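# Stack four magnet blocks into a neat tower

## Task

Take four magnet blocks from the pile and build a tidy single column of them, each resting squarely on the one below, then open the grippers and leave the tower standing on its own.

## Robot and tools

Robot: two arms, left_arm and right_arm, each with a two-finger parallel gripper and a wrist camera. The left arm's base sits near (+0.028, +0.356, 0) m and the right arm's near (-0.029, -0.302, 0) m, both facing +x. A camera stand stands behind them. Cameras: cam_high (fixed, overhead-behind), cam_left_wrist, cam_right_wrist, all 672x504.

Frames: the scene frame has its origin at table-top height between the arms, +z up, +x out over the table, +y toward left_arm (arm names are not image sides). Reported hand positions (end_effector_position, metres) and orientations (end_effector_quat_wxyz) and targets are in this frame. Commanded offsets, however, are along the current Hand target's own axes: the gripper's +z runs along the fingers, and the fingers open and close along its y. The reported point lies between the finger pads, just behind the tips. Reports can be a few cm off, more at long reach.

Row layout (shared by execute_actions and move): one flat list of 14 numbers covering both arms, each in [-1, 1]: dx, dy, dz, rx, ry, rz, opening for left_arm, then the same seven for right_arm. The first six per arm are an offset from that arm's Hand target as it stood when the action or move began, not an absolute pose; 1.0 equals 0.6 m or 180 degrees, and rx, ry, rz form one rotation vector. Sending the same offset again moves further. All zeros re-requests the present Hand target. Opening is absolute: +1 fully open (about 87 mm between pads), +0.5 about 69, 0 about 43, -0.5 about 18, -1 closed. Every call sets both grippers, so repeat the current opening for an arm you want unchanged; 0 means half-closed, not 'no change'.

execute_actions(actions, cameras): actions is a list of actions; each action is a table of up to 15 rows, one row per 1/30 s step, and a short table repeats its final row to fill 15 steps. Every row counts from the action's start pose. An empty list returns state and all camera images. cameras: list of names, ["all"], [] for none; an unknown name invalidates the call.

move(target, speed, blend, opening_speed, blocking, cameras): drives each gripper in a straight line toward an offset from its Hand target. target is one 14-number row or a list of up to 15 rows, each counted from the same starting Hand targets. speed in m/s, 0.002 to 2.9, default 0.25 (rotation up to twice that in rad/s), one value or one per target. blend in m rounds corners in a list (0 stops at each). opening_speed, 0.2 or more per second on the -1..+1 scale, makes fingers change gradually. blocking=false returns after about 0.5 s while motion continues. Paths do not avoid obstacles or the other arm, grippers lag and overshoot more at high speed, and moves stop after 10 s. Avoid paths close to an arm's own base; go around it. The result adds a 'move:' line: done (within 10 mm and 2 degrees), off_target, moving, held or fault, plus limits such as paced (pose clipped) or held (steps withheld).

wait(seconds 0 to 10): lets time pass holding commands. stop: brakes a running move. zoom_image(camera, region [x0, y0, x1, y1] pixels, at most 504 by 504): enlarges part of the latest image of cam_high, cam_left_wrist or cam_right_wrist. read_manual(section "licences"): licence text only. finished_scene(scene): ends the current scene, given its number; make no other call after it in that reply.

Results: Hand target is the last commanded pose after clipping; the next offsets count from it. Grippers often stop short or sag under friction and weight; check the position and tilt after each move and send the remaining difference or a correcting rotation. Tiny moves may not happen or may go sideways. Orientation commands are clipped to 40 degrees from the measured one per step. grip_measured gives the finger position on the command scale; to hold a block, command about 0.04 below the reading at first contact for full force. Readings can be off by about 1 mm. Tool commands shows current commands. Joint torques are raw drive outputs, not contact forces; joints 1 to 3 wrap at ±28 N m. Joint velocities may say 'within noise'. Action results list some intermediate positions; move and wait results do not. Camera calibration (K, distortion, T_world_to_cam) is given per camera; fixed cameras are accurate to about 7.5 mm near the image centre, wrist cameras may show slightly old views while moving.

Hazards: an arm blocked by something keeps pushing until you command it back past the gripper. Faster motion hits harder. Do not let the arms or grippers touch each other; closing on the other gripper counts as a press. Do not drop blocks, release them while moving, slam into the table, or let anything leave the table. Avoid straining the wrist camera cables. Motors heat when holding, stretched out or pushing; at 75 °C a MOTOR HOT line appears, at 90 °C the arm folds and idles, at 100 °C it collapses. Small outside pushes may nudge loose objects. Open the grippers at the end.

Each tool is called after "Call:" as name(argument=value, ...), one argument or row to a line, values as JSON.

## Session

Call:
execute_actions(
  actions=[],
)

Scene clock: 0.00 s.
left_arm: end_effector_position=(+0.3883, +0.3827, +0.0475) grip_measured=+0.963 end_effector_quat_wxyz=(+0.561, -0.103, +0.810, +0.137) | right_arm: end_effector_position=(+0.3504, -0.2969, +0.0481) grip_measured=+0.973 end_effector_quat_wxyz=(+0.564, -0.004, +0.826, +0.012)
Joint positions: left_arm=[-0.115 1.52 0.333 0.802 -0.481 -0.072 0.981] | right_arm=[-0.002 1.524 0.371 0.78 -0.02 0.007 0.987]
Joint velocities: within noise
Joint torques (N m): no reading
Motor temperatures (°C): left_arm=[28 31 31 27 26 29 28] | right_arm=[27 35 33 31 27 26 29]
Heat: left arm: 31 °C; right arm: 35 °C.
Hand target: left_arm +0.3912, +0.3830, +0.0527; +0.568, -0.109, +0.804, +0.137 | right_arm +0.3556, -0.2961, +0.0574; +0.577, -0.008, +0.817, +0.012
Tool commands: left_gripper/opening=+1.0 right_gripper/opening=+1.0
camera_calibration:
cam_left_wrist: T_world_to_cam=[[0.318417, -0.942681, -0.0998116, 0.237861], [-0.903554, -0.269972, -0.332725, 0.486996], [0.286707, 0.196131, -0.937727, 0.00219399], [0, 0, 0, 1]] pos_world=[0.363659, 0.355272, 0.187835]
cam_right_wrist: T_world_to_cam=[[0.0271624, -0.999434, -0.0198229, -0.305651], [-0.944794, -0.0191896, -0.327102, 0.362262], [0.326537, 0.0276134, -0.944781, 0.0810054], [0, 0, 0, 1]] pos_world=[0.324114, -0.300763, 0.18897]

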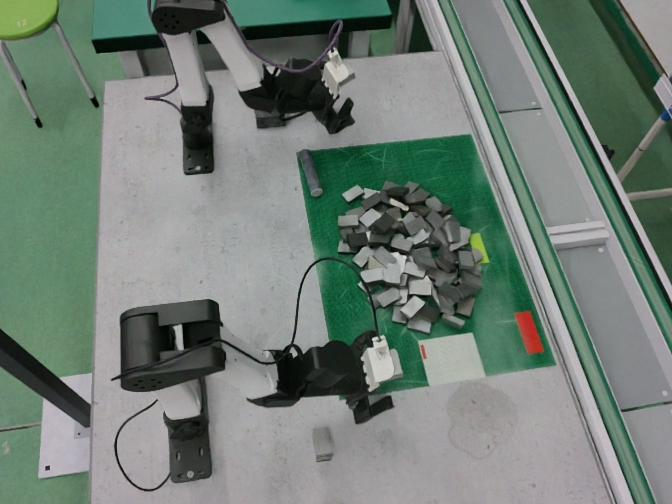

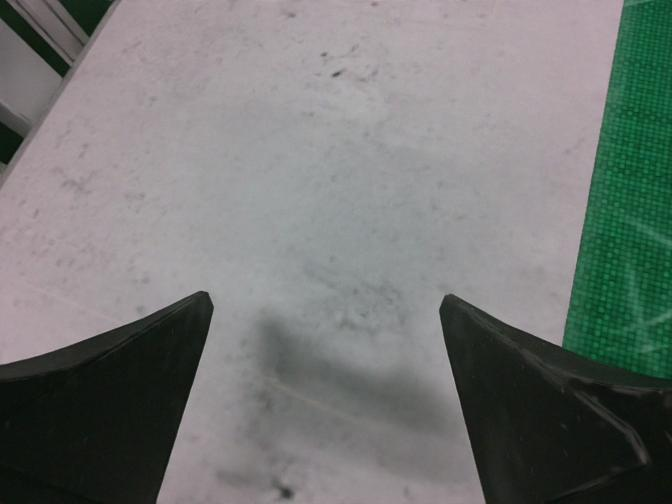

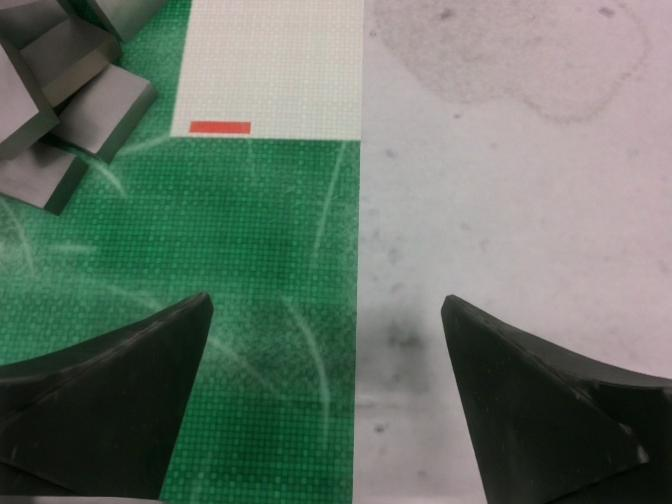

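Call:
zoom_image(
  camera="cam_high",
  region=[320, 160, 560, 400],
)

Call:
zoom_image(
  camera="cam_right_wrist",
  region=[0, 0, 200, 240],
)

Scaled by 2.100 from the camera's 672x504 image, which has a finer 960x720 frame.

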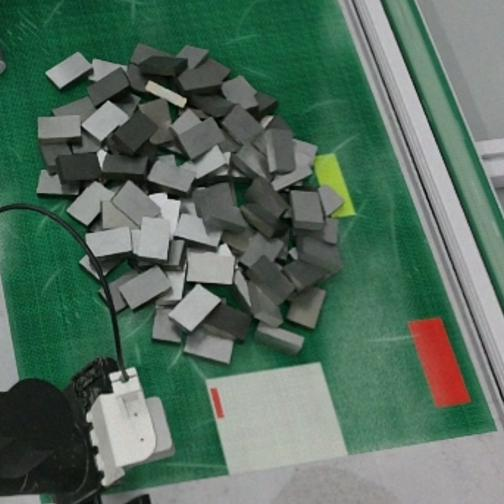

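Scaled by 2.100 from the camera's 672x504 image, which has a finer 960x720 frame.

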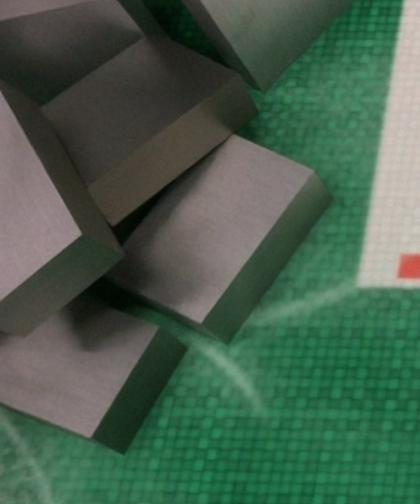

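Call:
move(
  target=[0,0,0,0,0,0,1,-0.215,0.25,-0.04,0,0,0,1],
  cameras=["cam_right_wrist","cam_high"],
)

Call:
zoom_image(
  camera="cam_high",
  region=[280, 380, 420, 485],
)

Call:
zoom_image(
  camera="cam_right_wrist",
  region=[120, 0, 560, 330],
)

Scene clock: 5.30 s.
left_arm: end_effector_position=(+0.3883, +0.3827, +0.0475) grip_measured=+0.963 end_effector_quat_wxyz=(+0.561, -0.103, +0.810, +0.137) | right_arm: end_effector_position=(+0.3667, -0.1461, +0.1758) grip_measured=+0.973 end_effector_quat_wxyz=(+0.572, -0.028, +0.820, +0.014)
Joint positions: left_arm=[-0.115 1.52 0.333 0.802 -0.481 -0.072 0.981] | right_arm=[0.536 1.402 0.881 0.128 0.451 0.17 0.987]
Joint torques (N m): left_arm=[0.05 -4.46 5.57 2.06 0.02 -0.13] | right_arm=[0.51 -5.81 11.43 1.34 0.3 0.14]
Heat: left arm: 32 °C; right arm: 35 °C.
Hand target: left_arm +0.3912, +0.3830, +0.0527; +0.568, -0.109, +0.804, +0.137 | right_arm +0.3720, -0.1469, +0.1887; +0.577, -0.008, +0.817, +0.012
Off the commanded pose: left_arm 0.006 m, 1 deg | right_arm 0.014 m, 2 deg.
move: off_target (right_arm)
camera_calibration:
cam_right_wrist: T_world_to_cam=[[0.0694442, -0.997582, 0.00269389, -0.171924], [-0.93584, -0.066081, -0.346174, 0.415558], [0.345515, 0.0215187, -0.938167, 0.18318], [0, 0, 0, 1]] pos_world=[0.337544, -0.147989, 0.316172]
Images, in order (width x height): cam_high 672x504, cam_right_wrist 672x504.

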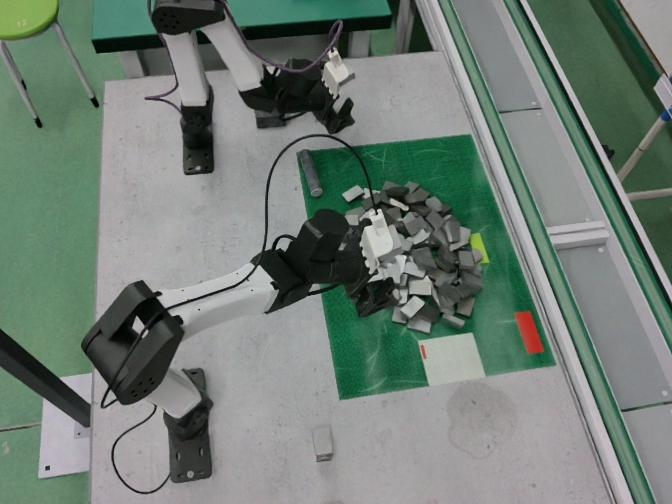

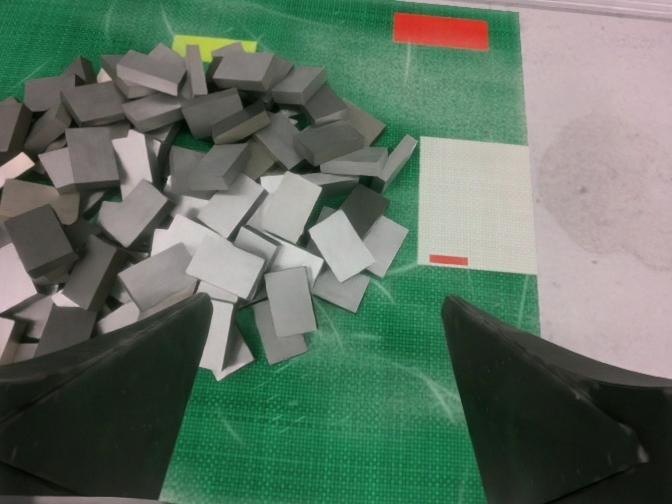

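Scaled by 3.600 from the camera's 672x504 image, which has a finer 960x720 frame.

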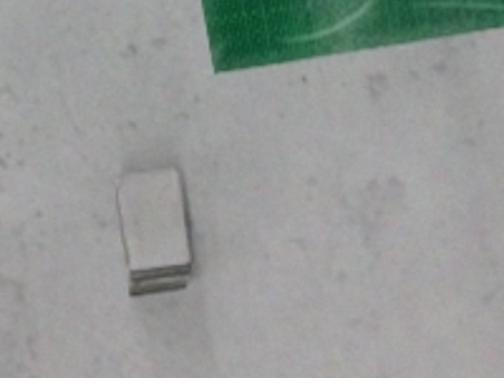

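Scaled by 1.145 from the camera's 672x504 image, which has a finer 960x720 frame.

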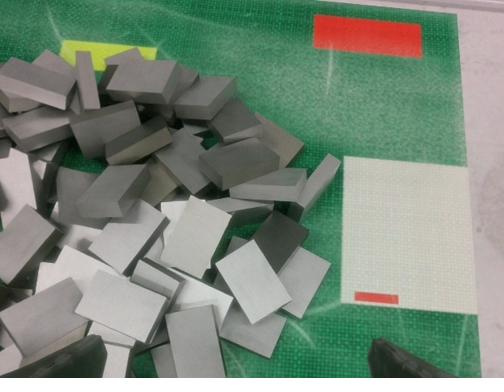

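Call:
move(
  target=[0,0,0,0,0,0,1,0.109,0.058,0.092,-0.062,0.168,-0.043,0.5],
  cameras=["cam_right_wrist","cam_high"],
)

Scene clock: 12.40 s.
left_arm: end_effector_position=(+0.3883, +0.3827, +0.0475) grip_measured=+0.963 end_effector_quat_wxyz=(+0.561, -0.103, +0.810, +0.137) | right_arm: end_effector_position=(+0.3954, -0.1120, +0.0991) grip_measured=+0.500 end_effector_quat_wxyz=(+0.338, -0.111, +0.934, +0.047)
Joint positions: left_arm=[-0.115 1.52 0.333 0.802 -0.481 -0.072 0.981] | right_arm=[0.448 1.845 1.405 -0.445 0.125 0.171 0.75]
Joint torques (N m): left_arm=[0.06 -4.46 5.56 2.06 0.02 -0.13] | right_arm=[0.12 -9.61 11.06 0.98 -0.22 -0.21]
Motor temperatures (°C): left_arm=[28 32 33 30 26 29 28] | right_arm=[27 36 38 33 27 26 29]
Heat: left arm: 33 °C; right arm: 38 °C.
Hand target: left_arm +0.3912, +0.3830, +0.0527; +0.568, -0.109, +0.804, +0.137 | right_arm +0.4012, -0.1104, +0.1089; +0.340, -0.121, +0.931, +0.050
Off the commanded pose: left_arm 0.006 m, 1 deg | right_arm 0.012 m, 1 deg.
move: off_target (right_arm)
camera_calibration:
cam_right_wrist: T_world_to_cam=[[0.242933, -0.969817, -0.0209527, -0.202902], [-0.955242, -0.24293, 0.168814, 0.354941], [-0.168809, -0.0209956, -0.985425, 0.303872], [0, 0, 0, 1]] pos_world=[0.439643, -0.104172, 0.235272]
Images, in order (width x height): cam_high 672x504, cam_right_wrist 672x504.

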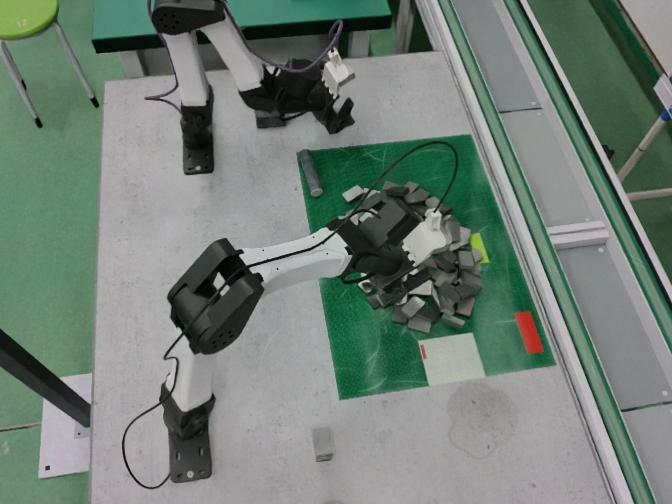

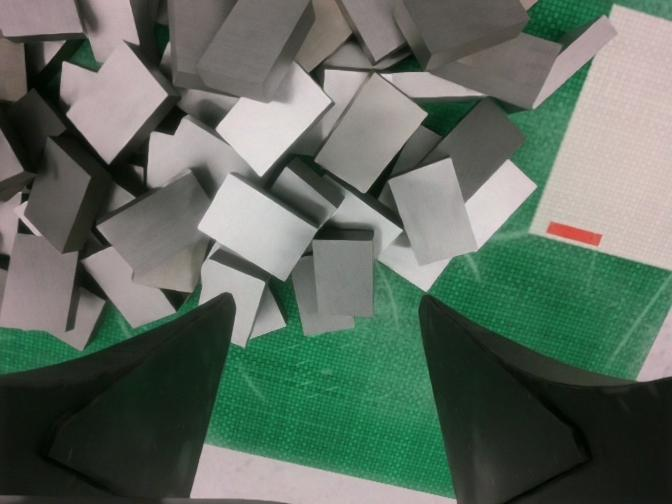

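Call:
move(
  target=[0,0,0,0,0,0,1,0.096,-0.003,0.083,0,0,0,0.4],
  speed=0.15,
  cameras=["cam_right_wrist"],
)

Scene clock: 16.33 s.
left_arm: end_effector_position=(+0.3883, +0.3827, +0.0475) grip_measured=+0.963 end_effector_quat_wxyz=(+0.561, -0.103, +0.810, +0.137) | right_arm: end_effector_position=(+0.3874, -0.1174, +0.0389) grip_measured=+0.400 end_effector_quat_wxyz=(+0.332, -0.112, +0.936, +0.042)
Joint positions: left_arm=[-0.115 1.52 0.333 0.802 -0.481 -0.072 0.981] | right_arm=[0.447 1.89 1.22 -0.229 0.132 0.168 0.7]
Joint velocities: left_arm=[within noise] | right_arm=[0.012 -0.007 -0.002 -0.154 -0.051 -0.007 0.004]
Joint torques (N m): left_arm=[0.06 -4.46 5.57 2.06 0.02 -0.13] | right_arm=[0.32 -9.37 4.86 1.82 -0.15 -0.19]
Heat: left arm: 33 °C; right arm: 39 °C.
Hand target: left_arm +0.3912, +0.3830, +0.0527; +0.568, -0.109, +0.804, +0.137 | right_arm +0.3900, -0.1145, +0.0336; +0.340, -0.121, +0.931, +0.050
Off the commanded pose: left_arm 0.006 m, 1 deg | right_arm 0.007 m, 2 deg.
move: done
camera_calibration:
cam_right_wrist: T_world_to_cam=[[0.240933, -0.970474, -0.0114827, -0.207145], [-0.95399, -0.238983, 0.18108, 0.355683], [-0.178478, -0.0326737, -0.983401, 0.24533], [0, 0, 0, 1]] pos_world=[0.433012, -0.108011, 0.174472]
Images, in order (width x height): cam_right_wrist 672x504.

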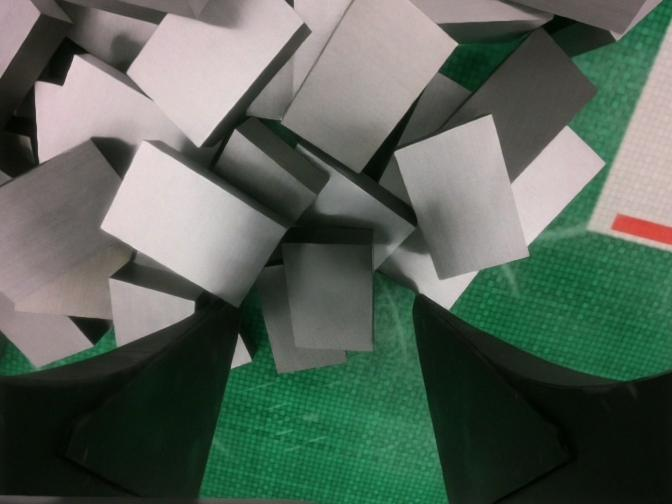

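Call:
move(
  target=[
    [0,0,0,0,0,0,1,0.0146,0,0.0174,0,0,0,0.4],
    [0,0,0,0,0,0,1,0.0146,0,0.0174,0,0,0,-0.45],
  ],
  speed=0.1,
  opening_speed=1.2,
  cameras=["cam_right_wrist"],
)

Scene clock: 19.30 s.
left_arm: end_effector_position=(+0.3883, +0.3827, +0.0475) grip_measured=+0.963 end_effector_quat_wxyz=(+0.561, -0.103, +0.810, +0.137) | right_arm: end_effector_position=(+0.3916, -0.1148, +0.0320) grip_measured=-0.305 end_effector_quat_wxyz=(+0.343, -0.114, +0.931, +0.047)
Joint positions: left_arm=[-0.115 1.52 0.333 0.802 -0.481 -0.072 0.981] | right_arm=[0.447 1.904 1.196 -0.165 0.125 0.164 0.348]
Joint torques (N m): left_arm=[0.06 -4.46 5.56 2.06 0.02 -0.14] | right_arm=[0.47 -8.4 4.62 1.75 -0.16 -0.18]
Heat: left arm: 33 °C; right arm: 38 °C.
Hand target: left_arm +0.3912, +0.3830, +0.0527; +0.568, -0.109, +0.804, +0.137 | right_arm +0.3901, -0.1144, +0.0202; +0.340, -0.121, +0.931, +0.050
Off the commanded pose: left_arm 0.006 m, 1 deg | right_arm 0.012 m, 1 deg.
move: off_target (right_arm); target 2's new opening was sent with right_arm's hand 0.016 m and 1 deg from that target
camera_calibration:
cam_right_wrist: T_world_to_cam=[[0.247674, -0.968668, -0.0184519, -0.207948], [-0.956043, -0.247443, 0.157333, 0.362112], [-0.156969, -0.0213263, -0.987373, 0.232406], [0, 0, 0, 1]] pos_world=[0.434179, -0.106874, 0.168663]
Images, in order (width x height): cam_right_wrist 672x504.

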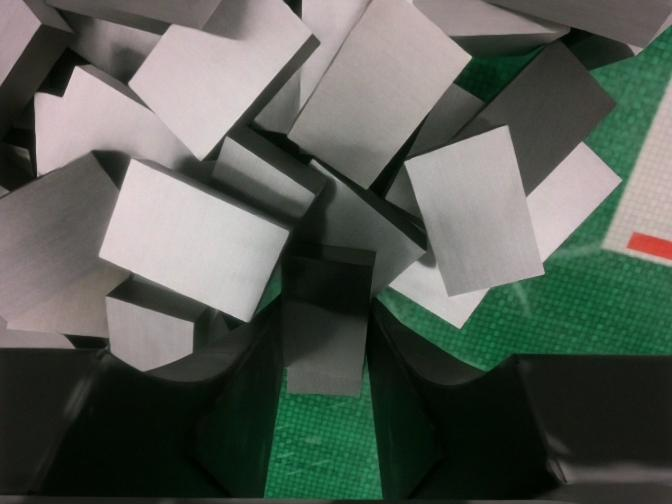

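Call:
move(
  target=[0,0,0,0,0,0,1,-0.107,0,-0.128,0,0,0,-0.45],
  cameras=["cam_right_wrist","cam_high"],
)

Call:
zoom_image(
  camera="cam_right_wrist",
  region=[200, 200, 460, 420],
)

Scene clock: 21.33 s.
left_arm: end_effector_position=(+0.3883, +0.3827, +0.0475) grip_measured=+0.963 end_effector_quat_wxyz=(+0.561, -0.103, +0.810, +0.137) | right_arm: end_effector_position=(+0.3847, -0.1174, +0.1018) grip_measured=-0.305 end_effector_quat_wxyz=(+0.327, -0.115, +0.937, +0.044)
Joint positions: left_arm=[-0.115 1.52 0.333 0.802 -0.481 -0.072 0.981] | right_arm=[0.447 1.815 1.391 -0.484 0.122 0.167 0.348]
Joint torques (N m): left_arm=[0.05 -4.46 5.57 2.06 0.02 -0.14] | right_arm=[0.23 -11.59 10.4 1.03 -0.18 -0.2]
Heat: left arm: 33 °C; right arm: 39 °C.
Hand target: left_arm +0.3912, +0.3830, +0.0527; +0.568, -0.109, +0.804, +0.137 | right_arm +0.3897, -0.1155, +0.1202; +0.340, -0.121, +0.931, +0.050
Off the commanded pose: left_arm 0.006 m, 1 deg | right_arm 0.019 m, 2 deg.
move: off_target (right_arm)
camera_calibration:
cam_right_wrist: T_world_to_cam=[[0.246756, -0.968952, -0.0156056, -0.207431], [-0.950321, -0.245102, 0.191873, 0.338513], [-0.189741, -0.0325156, -0.981296, 0.310887], [0, 0, 0, 1]] pos_world=[0.431869, -0.107912, 0.236884]
Images, in order (width x height): cam_high 672x504, cam_right_wrist 672x504.

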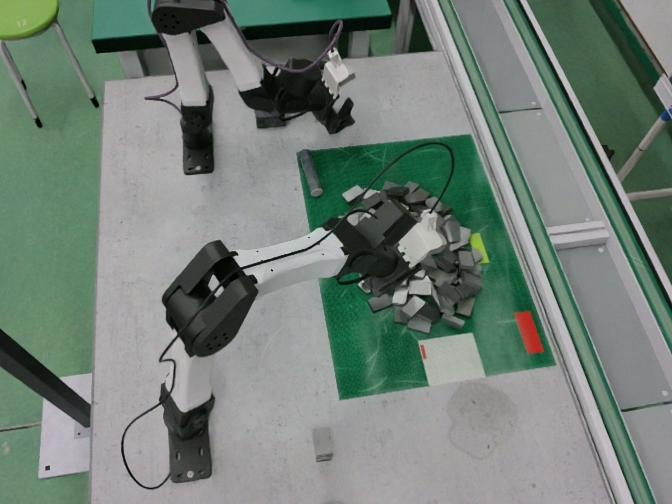

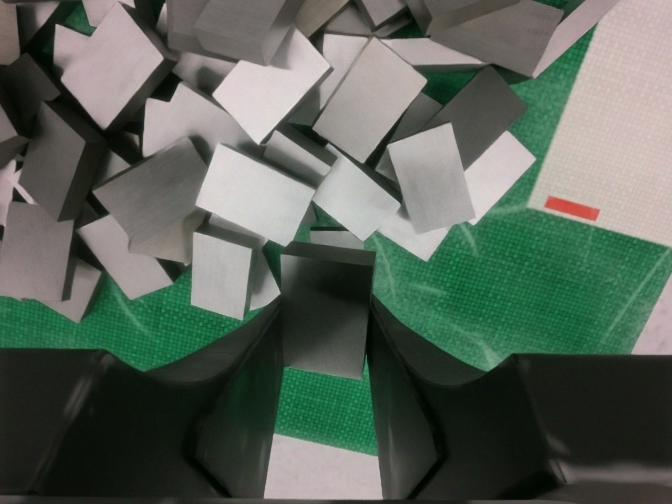

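Scaled by 1.938 from the camera's 672x504 image, which has a finer 960x720 frame.

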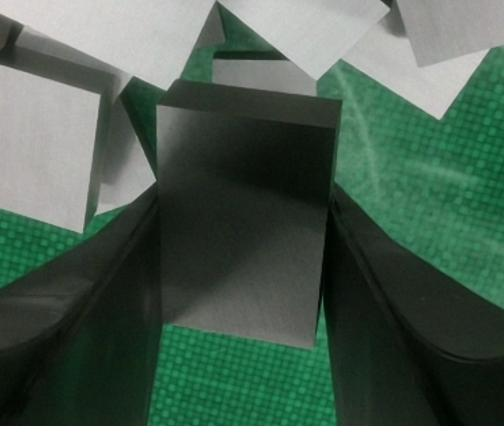

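Call:
move(
  target=[0,0,0,0,0,0,1,0.065,-0.195,0.011,0.0461,0.0663,0.0683,-0.45],
  cameras=["cam_right_wrist","cam_high"],
)

Call:
zoom_image(
  camera="cam_high",
  region=[320, 260, 480, 400],
)

Scene clock: 24.50 s.
left_arm: end_effector_position=(+0.3883, +0.3827, +0.0475) grip_measured=+0.963 end_effector_quat_wxyz=(+0.561, -0.103, +0.810, +0.137) | right_arm: end_effector_position=(+0.3868, -0.2392, +0.0756) grip_measured=-0.305 end_effector_quat_wxyz=(+0.231, +0.006, +0.973, -0.002)
Joint positions: left_arm=[-0.115 1.52 0.333 0.802 -0.481 -0.072 0.981] | right_arm=[0.163 1.873 1.441 -0.679 0.082 0.162 0.348]
Joint torques (N m): left_arm=[0.05 -4.46 5.56 2.06 0.02 -0.13] | right_arm=[0.73 -9.94 11.1 0.77 -0.2 -0.16]
Heat: left arm: 33 °C; right arm: 40 °C.
Hand target: left_arm +0.3912, +0.3830, +0.0527; +0.568, -0.109, +0.804, +0.137 | right_arm +0.3953, -0.2348, +0.0888; +0.243, -0.001, +0.970, +0.006
Off the commanded pose: left_arm 0.006 m, 1 deg | right_arm 0.016 m, 2 deg.
move: off_target (right_arm)
camera_calibration:
cam_right_wrist: T_world_to_cam=[[-0.0112607, -0.999907, -0.00775481, -0.234562], [-0.921702, 0.00737216, 0.387828, 0.350146], [-0.387735, 0.0115148, -0.921699, 0.364231], [0, 0, 0, 1]] pos_world=[0.461314, -0.241315, 0.198096]
Images, in order (width x height): cam_high 672x504, cam_right_wrist 672x504.

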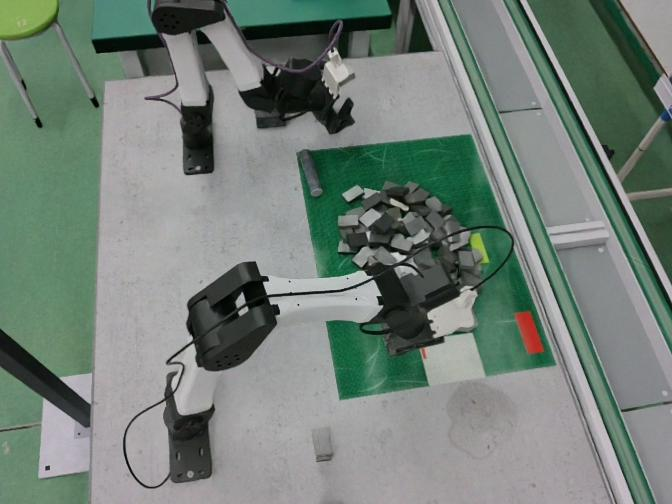

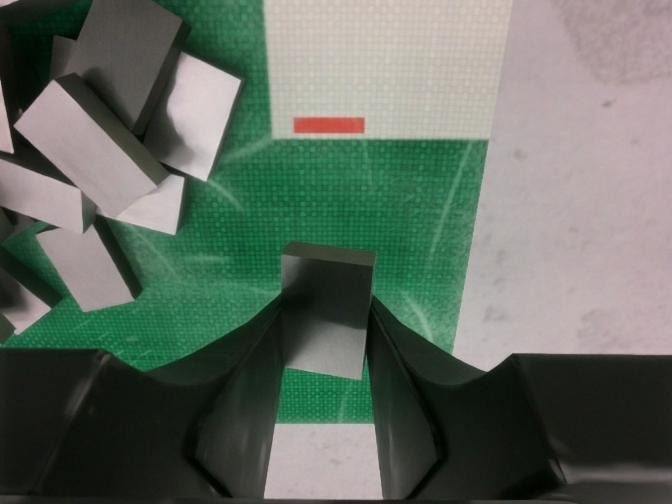

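Scaled by 3.150 from the camera's 672x504 image, which has a finer 960x720 frame.

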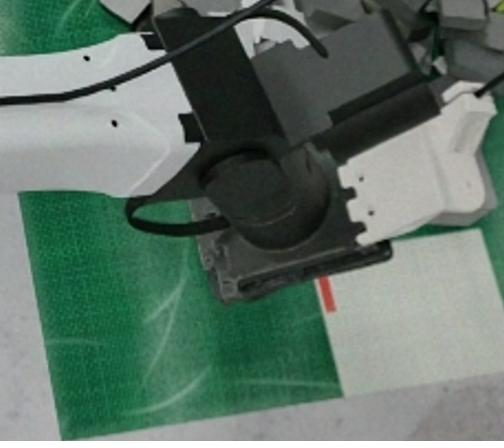

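Call:
move(
  target=[0,0,0,0,0,0,1,0.060,0,0.113,0,0,0,-0.45],
  speed=0.12,
  cameras=["cam_right_wrist"],
)

Scene clock: 26.93 s.
left_arm: end_effector_position=(+0.3883, +0.3827, +0.0475) grip_measured=+0.963 end_effector_quat_wxyz=(+0.561, -0.103, +0.810, +0.137) | right_arm: end_effector_position=(+0.3912, -0.2372, +0.0272) grip_measured=-0.306 end_effector_quat_wxyz=(+0.235, +0.004, +0.972, +0.002)
Joint positions: left_arm=[-0.115 1.52 0.333 0.802 -0.481 -0.072 0.981] | right_arm=[0.163 1.935 1.323 -0.49 0.075 0.159 0.347]
Joint torques (N m): left_arm=[0.05 -4.46 5.57 2.06 0.02 -0.13] | right_arm=[0.76 -7.88 3.79 1.77 -0.12 -0.12]
Heat: left arm: 33 °C; right arm: 40 °C.
Hand target: left_arm +0.3912, +0.3830, +0.0527; +0.568, -0.109, +0.804, +0.137 | right_arm +0.3955, -0.2340, +0.0121; +0.243, -0.001, +0.970, +0.006
Off the commanded pose: left_arm 0.006 m, 1 deg | right_arm 0.016 m, 1 deg.
move: off_target (right_arm)
camera_calibration:
cam_right_wrist: T_world_to_cam=[[-0.0049966, -0.999881, -0.0145812, -0.235061], [-0.92443, -0.00094169, 0.381352, 0.372294], [-0.38132, 0.0153848, -0.924315, 0.319799], [0, 0, 0, 1]] pos_world=[0.46493, -0.239603, 0.150192]
Images, in order (width x height): cam_right_wrist 672x504.

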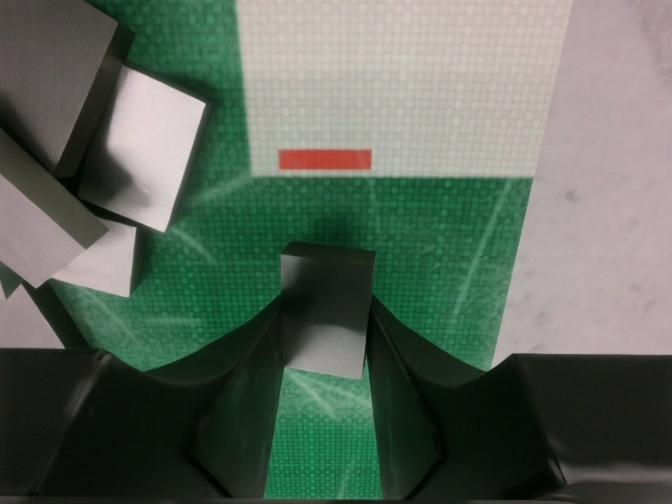

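Call:
move(
  target=[0,0,0,0,0,0,1,0.011,0,0.0205,0,0,0,-0.45],
  speed=0.08,
  cameras=["cam_right_wrist"],
)

Scene clock: 28.33 s.
left_arm: end_effector_position=(+0.3883, +0.3827, +0.0475) grip_measured=+0.963 end_effector_quat_wxyz=(+0.561, -0.103, +0.810, +0.137) | right_arm: end_effector_position=(+0.3910, -0.2375, +0.0261) grip_measured=-0.306 end_effector_quat_wxyz=(+0.241, +0.004, +0.971, +0.002)
Joint positions: left_arm=[-0.115 1.52 0.333 0.802 -0.481 -0.072 0.981] | right_arm=[0.163 1.927 1.302 -0.465 0.076 0.159 0.347]
Joint torques (N m): left_arm=[0.06 -4.46 5.59 2.05 0.02 -0.13] | right_arm=[0.87 -5.31 2.78 2.05 -0.14 -0.15]
Heat: left arm: 33 °C; right arm: 40 °C.
Hand target: left_arm +0.3912, +0.3830, +0.0527; +0.568, -0.109, +0.804, +0.137 | right_arm +0.3955, -0.2338, -0.0019; +0.243, -0.001, +0.970, +0.006
Off the commanded pose: left_arm 0.006 m, 1 deg | right_arm 0.029 m, 1 deg.
move: off_target (right_arm)
camera_calibration:
cam_right_wrist: T_world_to_cam=[[-0.00551749, -0.999867, -0.0153328, -0.235213], [-0.929082, -0.000545047, 0.369873, 0.374719], [-0.369832, 0.0162862, -0.928956, 0.314527], [0, 0, 0, 1]] pos_world=[0.463169, -0.2401, 0.149976]
Images, in order (width x height): cam_right_wrist 672x504.

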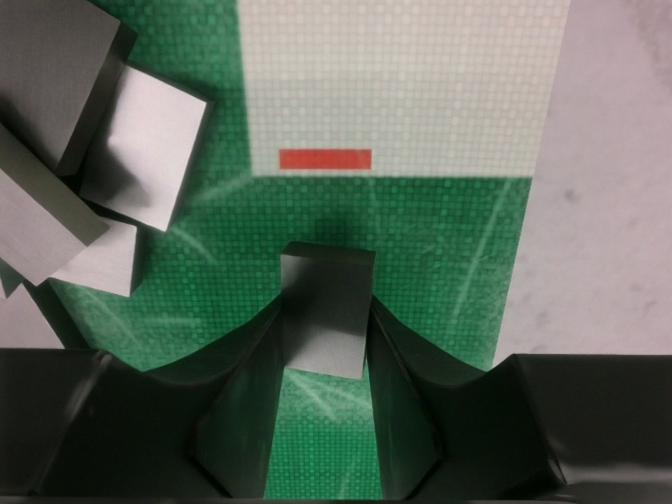

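Call:
move(
  target=[
    [0,0,0,0,0,0,1,-0.011,0,-0.0205,0,0,0,-0.45],
    [0,0,0,0,0,0,1,-0.011,0,-0.0205,0,0,0,0.0],
  ],
  speed=0.05,
  opening_speed=0.6,
  cameras=["cam_right_wrist"],
)

Scene clock: 31.60 s.
left_arm: end_effector_position=(+0.3883, +0.3827, +0.0475) grip_measured=+0.963 end_effector_quat_wxyz=(+0.561, -0.103, +0.810, +0.137) | right_arm: end_effector_position=(+0.3948, -0.2370, +0.0279) grip_measured=+0.000 end_effector_quat_wxyz=(+0.249, +0.005, +0.968, +0.002)
Joint positions: left_arm=[-0.115 1.52 0.333 0.802 -0.481 -0.072 0.981] | right_arm=[0.164 1.925 1.301 -0.448 0.079 0.159 0.5]
Joint torques (N m): left_arm=[0.05 -4.48 5.56 2.06 0.02 -0.14] | right_arm=[0.77 -6.89 5.52 1.4 -0.12 -0.13]
Heat: left arm: 34 °C; right arm: 40 °C.
Hand target: left_arm +0.3912, +0.3830, +0.0527; +0.568, -0.109, +0.804, +0.137 | right_arm +0.3955, -0.2340, +0.0120; +0.243, -0.001, +0.970, +0.006
Off the commanded pose: left_arm 0.006 m, 1 deg | right_arm 0.016 m, 1 deg.
move: off_target (right_arm); target 2's new opening was sent with right_arm's hand 0.016 m and 1 deg from that target
camera_calibration:
cam_right_wrist: T_world_to_cam=[[-0.00592225, -0.999857, -0.0158154, -0.234491], [-0.935515, -0.0000470277, 0.353287, 0.380675], [-0.353238, 0.0168878, -0.935381, 0.31137], [0, 0, 0, 1]] pos_world=[0.464726, -0.239698, 0.153053]
Images, in order (width x height): cam_right_wrist 672x504.

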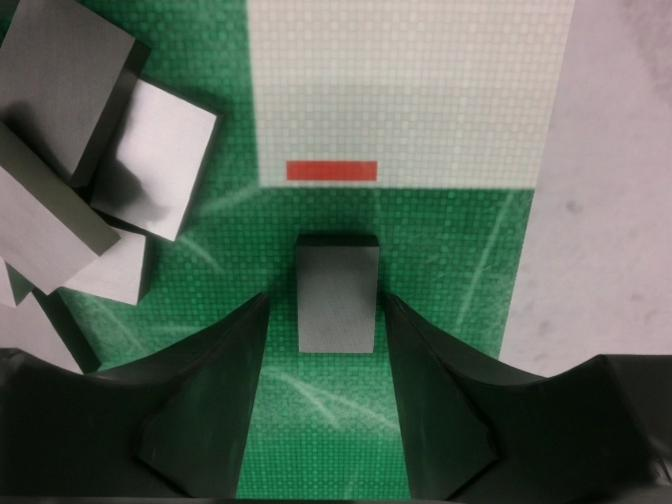

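Call:
move(
  target=[
    [0,0,0,0,0,0,1,-0.0625,0,-0.118,0,0,0,0],
    [0,0,0,0,0,0,1,-0.139,0.143,-0.118,-0.0948,-0.0651,-0.1407,0.5],
  ],
  blend=0.03,
  cameras=["cam_right_wrist"],
)

Scene clock: 37.20 s.
left_arm: end_effector_position=(+0.3883, +0.3827, +0.0475) grip_measured=+0.963 end_effector_quat_wxyz=(+0.561, -0.103, +0.810, +0.137) | right_arm: end_effector_position=(+0.4133, -0.1607, +0.0961) grip_measured=+0.500 end_effector_quat_wxyz=(+0.290, -0.232, +0.925, +0.084)
Joint positions: left_arm=[-0.115 1.52 0.333 0.802 -0.481 -0.072 0.981] | right_arm=[0.264 1.913 1.524 -0.585 -0.148 -0.175 0.75]
Joint torques (N m): left_arm=[0.05 -4.48 5.57 2.06 0.02 -0.14] | right_arm=[0.65 -10.11 11.04 1.76 -0.38 -0.23]
Heat: left arm: 34 °C; right arm: 41 °C.
Hand target: left_arm +0.3912, +0.3830, +0.0527; +0.568, -0.109, +0.804, +0.137 | right_arm +0.4354, -0.1491, +0.1145; +0.332, -0.247, +0.905, +0.095
Off the commanded pose: left_arm 0.006 m, 1 deg | right_arm 0.031 m, 6 deg.
move: off_target (right_arm); target 2's new opening was sent with right_arm's hand 0.031 m and 6 deg from that target
camera_calibration:
cam_right_wrist: T_world_to_cam=[[0.479288, -0.877132, -0.0303774, -0.336378], [-0.845985, -0.470929, 0.250069, 0.271066], [-0.233649, -0.0941562, -0.967751, 0.316249], [0, 0, 0, 1]] pos_world=[0.464431, -0.137618, 0.228047]
Images, in order (width x height): cam_right_wrist 672x504.

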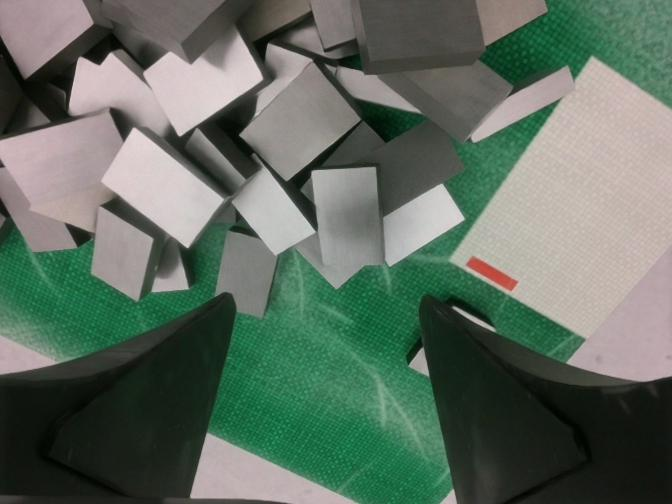

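Call:
move(
  target=[0,0,0,0,0,0,1,0.058,-0.012,0.070,-0.0126,0,-0.0148,0.15],
  speed=0.2,
  cameras=["cam_right_wrist"],
)

Scene clock: 40.80 s.
left_arm: end_effector_position=(+0.3883, +0.3827, +0.0475) grip_measured=+0.963 end_effector_quat_wxyz=(+0.561, -0.103, +0.810, +0.137) | right_arm: end_effector_position=(+0.4323, -0.1589, +0.0581) grip_measured=+0.150 end_effector_quat_wxyz=(+0.308, -0.261, +0.910, +0.096)
Joint positions: left_arm=[-0.115 1.52 0.333 0.802 -0.481 -0.072 0.981] | right_arm=[0.243 1.989 1.458 -0.41 -0.201 -0.244 0.575]
Joint torques (N m): left_arm=[0.05 -4.46 5.57 2.06 0.02 -0.13] | right_arm=[0.28 -11.51 5.64 1.8 -0.41 -0.22]
Heat: left arm: 34 °C; right arm: 41 °C.
Hand target: left_arm +0.3912, +0.3830, +0.0527; +0.568, -0.109, +0.804, +0.137 | right_arm +0.4395, -0.1545, +0.0601; +0.329, -0.275, +0.897, +0.105
Off the commanded pose: left_arm 0.006 m, 1 deg | right_arm 0.008 m, 3 deg.
move: off_target (right_arm)
camera_calibration:
cam_right_wrist: T_world_to_cam=[[0.537177, -0.843159, -0.0228849, -0.365227], [-0.822539, -0.529661, 0.207099, 0.280625], [-0.186738, -0.092425, -0.978052, 0.264687], [0, 0, 0, 1]] pos_world=[0.476444, -0.134845, 0.192402]
Images, in order (width x height): cam_right_wrist 672x504.

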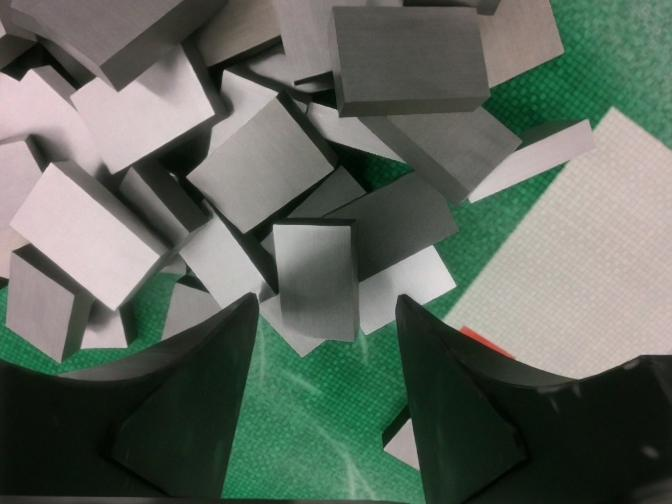

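Call:
move(
  target=[0,0,0,0,0,0,1,0.052,0.0065,0.032,0,0,0,0.15],
  speed=0.1,
  cameras=["cam_right_wrist"],
)

Scene clock: 43.67 s.
left_arm: end_effector_position=(+0.3883, +0.3827, +0.0475) grip_measured=+0.963 end_effector_quat_wxyz=(+0.561, -0.103, +0.810, +0.137) | right_arm: end_effector_position=(+0.4309, -0.1643, +0.0415) grip_measured=+0.150 end_effector_quat_wxyz=(+0.331, -0.267, +0.900, +0.094)
Joint positions: left_arm=[-0.115 1.52 0.333 0.802 -0.481 -0.072 0.981] | right_arm=[0.232 1.97 1.336 -0.261 -0.209 -0.264 0.575]
Joint torques (N m): left_arm=[0.05 -4.46 5.59 2.06 0.01 -0.13] | right_arm=[1.18 -8.72 3.89 1.83 -0.35 -0.13]
Heat: left arm: 34 °C; right arm: 41 °C.
Hand target: left_arm +0.3912, +0.3830, +0.0527; +0.568, -0.109, +0.804, +0.137 | right_arm +0.4277, -0.1575, +0.0252; +0.329, -0.275, +0.897, +0.105
Off the commanded pose: left_arm 0.006 m, 1 deg | right_arm 0.018 m, 2 deg.
move: off_target (right_arm)
camera_calibration:
cam_right_wrist: T_world_to_cam=[[0.545082, -0.838382, -0.00113349, -0.372918], [-0.82722, -0.538044, 0.161913, 0.282461], [-0.136355, -0.0873181, -0.986804, 0.227205], [0, 0, 0, 1]] pos_world=[0.467908, -0.140833, 0.17805]
Images, in order (width x height): cam_right_wrist 672x504.

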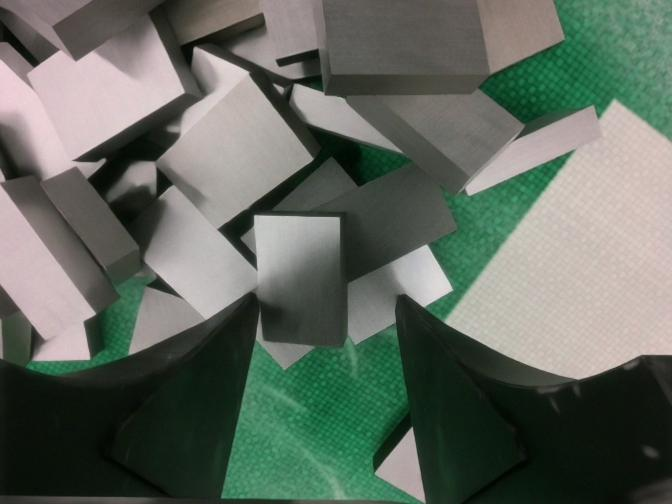

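Call:
move(
  target=[
    [0,0,0,0,0,0,1,-0.015,0.015,-0.018,0,0,0,0.15],
    [0,0,0,0,0,0,1,0.0065,0.015,0.0076,0,0,0,0.15],
  ],
  speed=0.1,
  cameras=["cam_right_wrist"],
)

Scene clock: 45.73 s.
left_arm: end_effector_position=(+0.3883, +0.3827, +0.0475) grip_measured=+0.963 end_effector_quat_wxyz=(+0.561, -0.103, +0.810, +0.137) | right_arm: end_effector_position=(+0.4305, -0.1633, +0.0408) grip_measured=+0.150 end_effector_quat_wxyz=(+0.340, -0.268, +0.897, +0.090)
Joint positions: left_arm=[-0.115 1.52 0.333 0.802 -0.481 -0.072 0.981] | right_arm=[0.238 1.959 1.309 -0.226 -0.198 -0.264 0.575]
Joint torques (N m): left_arm=[0.05 -4.46 5.59 2.06 0.02 -0.13] | right_arm=[2.28 -7.8 3.63 1.83 -0.33 0.02]
Motor temperatures (°C): left_arm=[28 33 34 32 26 29 28] | right_arm=[27 41 41 35 27 26 29]
Heat: left arm: 34 °C; right arm: 41 °C.
Hand target: left_arm +0.3912, +0.3830, +0.0527; +0.568, -0.109, +0.804, +0.137 | right_arm +0.4226, -0.1499, +0.0192; +0.329, -0.275, +0.897, +0.105
Off the commanded pose: left_arm 0.006 m, 1 deg | right_arm 0.026 m, 2 deg.
move: off_target (right_arm)
camera_calibration:
cam_right_wrist: T_world_to_cam=[[0.544398, -0.838729, 0.0127973, -0.372227], [-0.830676, -0.536924, 0.147275, 0.285139], [-0.116653, -0.0908068, -0.989013, 0.217551], [0, 0, 0, 1]] pos_world=[0.464876, -0.139344, 0.17793]
Images, in order (width x height): cam_right_wrist 672x504.

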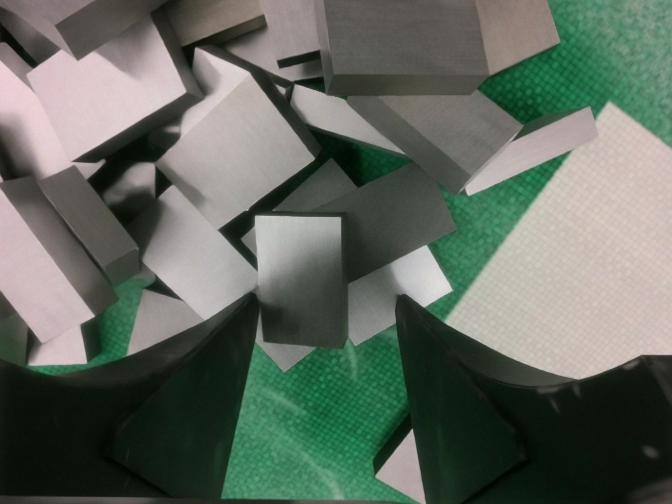

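Call:
move(
  target=[
    [0,0,0,0,0,0,1,-0.0115,-0.006,-0.0127,0,0,0,0.15],
    [0,0,0,0,0,0,1,-0.0115,-0.006,-0.0127,0,0,0,-0.45],
  ],
  speed=0.1,
  opening_speed=0.7,
  cameras=["cam_right_wrist"],
)

Scene clock: 48.57 s.
left_arm: end_effector_position=(+0.3883, +0.3827, +0.0475) grip_measured=+0.963 end_effector_quat_wxyz=(+0.561, -0.103, +0.810, +0.137) | right_arm: end_effector_position=(+0.4312, -0.1587, +0.0424) grip_measured=-0.305 end_effector_quat_wxyz=(+0.344, -0.272, +0.894, +0.092)
Joint positions: left_arm=[-0.115 1.52 0.333 0.802 -0.481 -0.072 0.981] | right_arm=[0.246 1.958 1.309 -0.217 -0.2 -0.264 0.348]
Joint torques (N m): left_arm=[0.06 -4.46 5.57 2.06 0.02 -0.14] | right_arm=[1.01 -8.59 6.15 1.34 -0.37 -0.03]
Heat: left arm: 34 °C; right arm: 41 °C.
Hand target: left_arm +0.3912, +0.3830, +0.0527; +0.568, -0.109, +0.804, +0.137 | right_arm +0.4249, -0.1529, +0.0295; +0.329, -0.275, +0.897, +0.105
Off the commanded pose: left_arm 0.006 m, 1 deg | right_arm 0.016 m, 2 deg.
move: off_target (right_arm); target 2's new opening was sent with right_arm's hand 0.017 m and 2 deg from that target
camera_calibration:
cam_right_wrist: T_world_to_cam=[[0.552116, -0.833633, 0.0149342, -0.371362], [-0.826932, -0.545213, 0.137571, 0.285376], [-0.106541, -0.0883046, -0.990379, 0.215711], [0, 0, 0, 1]] pos_world=[0.464004, -0.134941, 0.179923]
Images, in order (width x height): cam_right_wrist 672x504.

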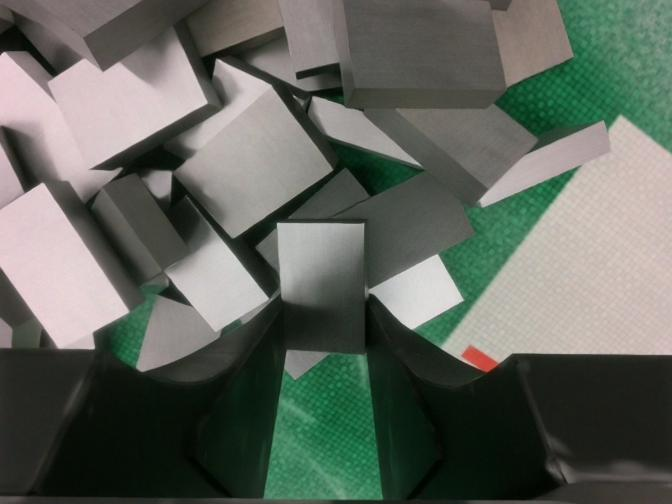

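Call:
move(
  target=[
    [0,0,0,0,0,0,1,-0.082,0,-0.094,0,0,0,-0.45],
    [0,0,0,0,0,0,1,0.023,-0.089,-0.149,0.120,0.0108,0.1432,-0.45],
  ],
  blend=0.02,
  cameras=["cam_right_wrist"],
)

Scene clock: 52.50 s.
left_arm: end_effector_position=(+0.3883, +0.3827, +0.0475) grip_measured=+0.963 end_effector_quat_wxyz=(+0.561, -0.103, +0.810, +0.137) | right_arm: end_effector_position=(+0.4002, -0.2306, +0.0771) grip_measured=-0.305 end_effector_quat_wxyz=(+0.313, -0.022, +0.950, +0.009)
Joint positions: left_arm=[-0.115 1.52 0.333 0.802 -0.481 -0.072 0.981] | right_arm=[0.181 1.793 1.278 -0.424 0.079 0.115 0.348]
Joint torques (N m): left_arm=[0.05 -4.48 5.57 2.06 0.02 -0.14] | right_arm=[0.23 -13.33 5.7 1.27 0.22 0.11]
Heat: left arm: 34 °C; right arm: 42 °C.
Hand target: left_arm +0.3912, +0.3830, +0.0527; +0.568, -0.109, +0.804, +0.137 | right_arm +0.3987, -0.2359, +0.0883; +0.328, -0.005, +0.945, +0.002
Off the commanded pose: left_arm 0.006 m, 1 deg | right_arm 0.012 m, 3 deg.
move: off_target (right_arm)
camera_calibration:
cam_right_wrist: T_world_to_cam=[[0.0502516, -0.998657, -0.0126135, -0.249659], [-0.972617, -0.0518029, 0.226566, 0.381023], [-0.226915, 0.000882749, -0.973914, 0.307917], [0, 0, 0, 1]] pos_world=[0.453006, -0.229858, 0.210409]
Images, in order (width x height): cam_right_wrist 672x504.

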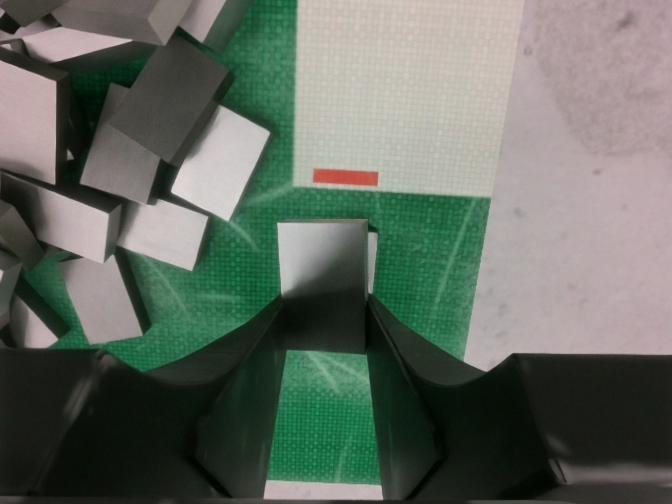

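Call:
zoom_image(
  camera="cam_right_wrist",
  region=[250, 200, 400, 370],
)

Scaled by 2.965 from the camera's 672x504 image, which has a finer 960x720 frame.

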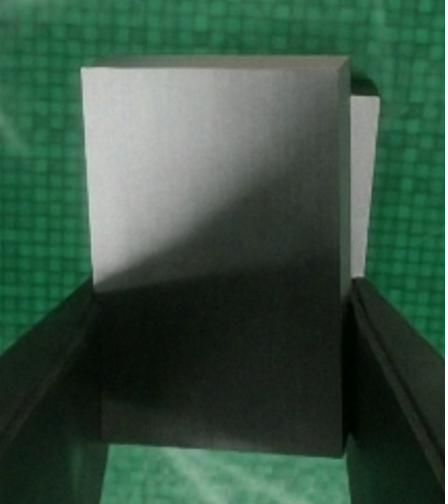

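Call:
move(
  target=[0,0,0,0,0,0,1,0.0497,-0.0142,0.0348,0.0036,-0.0083,0.0042,-0.45],
  speed=0.12,
  cameras=["cam_right_wrist"],
)

Call:
zoom_image(
  camera="cam_right_wrist",
  region=[250, 200, 400, 370],
)

Scene clock: 56.40 s.
left_arm: end_effector_position=(+0.3883, +0.3827, +0.0475) grip_measured=+0.963 end_effector_quat_wxyz=(+0.561, -0.103, +0.810, +0.137) | right_arm: end_effector_position=(+0.3753, -0.2407, +0.0389) grip_measured=-0.305 end_effector_quat_wxyz=(+0.298, -0.016, +0.954, +0.003)
Joint positions: left_arm=[-0.115 1.52 0.333 0.802 -0.481 -0.072 0.981] | right_arm=[0.17 1.77 1.103 -0.303 0.086 0.116 0.348]
Joint torques (N m): left_arm=[0.05 -4.46 5.59 2.06 0.02 -0.14] | right_arm=[0.05 -12.3 5.24 1.9 0.23 0.11]
Heat: left arm: 34 °C; right arm: 43 °C.
Hand target: left_arm +0.3912, +0.3830, +0.0527; +0.568, -0.109, +0.804, +0.137 | right_arm +0.3882, -0.2445, +0.0534; +0.340, +0.004, +0.941, -0.001
Off the commanded pose: left_arm 0.006 m, 1 deg | right_arm 0.020 m, 5 deg.
move: off_target (right_arm)
camera_calibration:
cam_right_wrist: T_world_to_cam=[[0.0344674, -0.999397, -0.00412192, -0.253722], [-0.966038, -0.0343732, 0.256103, 0.365533], [-0.25609, -0.00484527, -0.966641, 0.274341], [0, 0, 0, 1]] pos_world=[0.43212, -0.239675, 0.170529]
Images, in order (width x height): cam_right_wrist 672x504.

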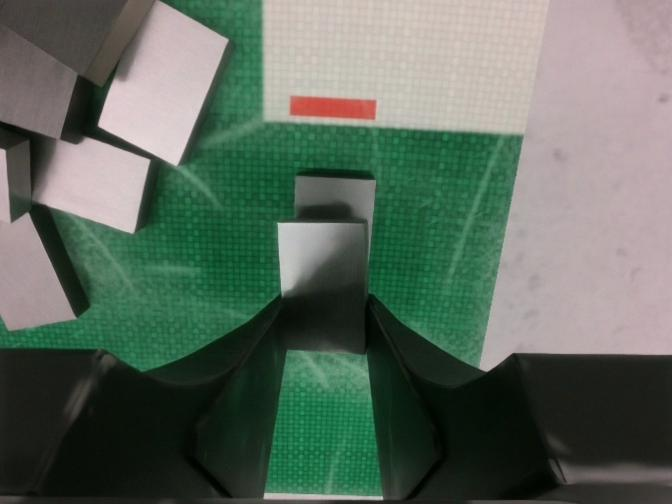

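Scaled by 2.965 from the camera's 672x504 image, which has a finer 960x720 frame.

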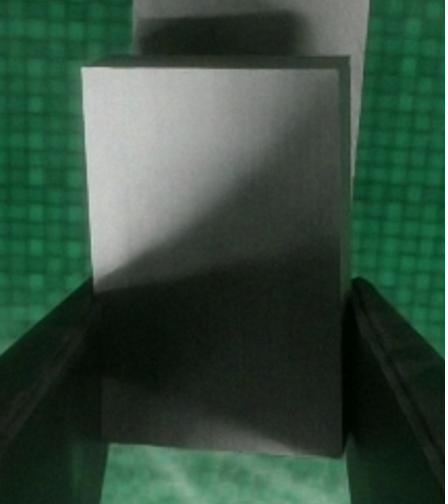

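Call:
move(
  target=[0,0,0,0,0,0,1,-0.019,-0.0067,0.0072,0.0064,-0.025,0.0076,-0.45],
  speed=0.12,
  cameras=["cam_right_wrist"],
)

Call:
zoom_image(
  camera="cam_right_wrist",
  region=[250, 200, 400, 370],
)

Scene clock: 59.43 s.
left_arm: end_effector_position=(+0.3883, +0.3827, +0.0475) grip_measured=+0.963 end_effector_quat_wxyz=(+0.561, -0.103, +0.810, +0.137) | right_arm: end_effector_position=(+0.3846, -0.2440, +0.0404) grip_measured=-0.305 end_effector_quat_wxyz=(+0.330, -0.004, +0.944, -0.003)
Joint positions: left_arm=[-0.115 1.52 0.333 0.802 -0.481 -0.072 0.981] | right_arm=[0.168 1.759 1.063 -0.209 0.11 0.127 0.348]
Joint torques (N m): left_arm=[0.05 -4.46 5.57 2.06 0.02 -0.14] | right_arm=[-0.01 -12 5.39 2.12 0.31 0.12]
Heat: left arm: 34 °C; right arm: 44 °C.
Hand target: left_arm +0.3912, +0.3830, +0.0527; +0.568, -0.109, +0.804, +0.137 | right_arm +0.3998, -0.2485, +0.0574; +0.377, +0.018, +0.926, -0.006
Off the commanded pose: left_arm 0.006 m, 1 deg | right_arm 0.023 m, 6 deg.
move: off_target (right_arm)
camera_calibration:
cam_right_wrist: T_world_to_cam=[[0.00929409, -0.999956, -0.000842355, -0.24782], [-0.981584, -0.00928406, 0.190805, 0.388734], [-0.190805, -0.00094652, -0.981628, 0.25463], [0, 0, 0, 1]] pos_world=[0.432463, -0.243959, 0.17557]
Images, in order (width x height): cam_right_wrist 672x504.

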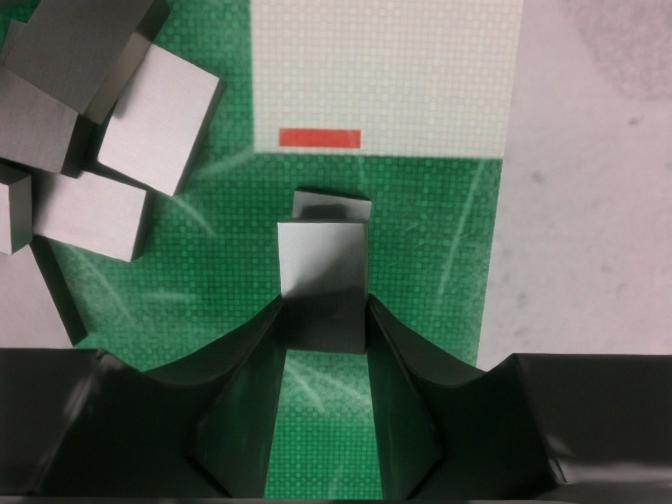

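Scaled by 2.965 from the camera's 672x504 image, which has a finer 960x720 frame.

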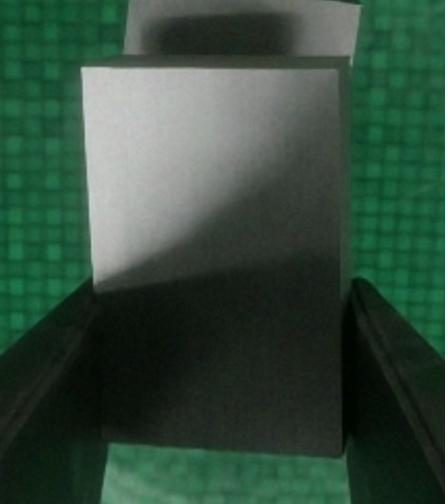

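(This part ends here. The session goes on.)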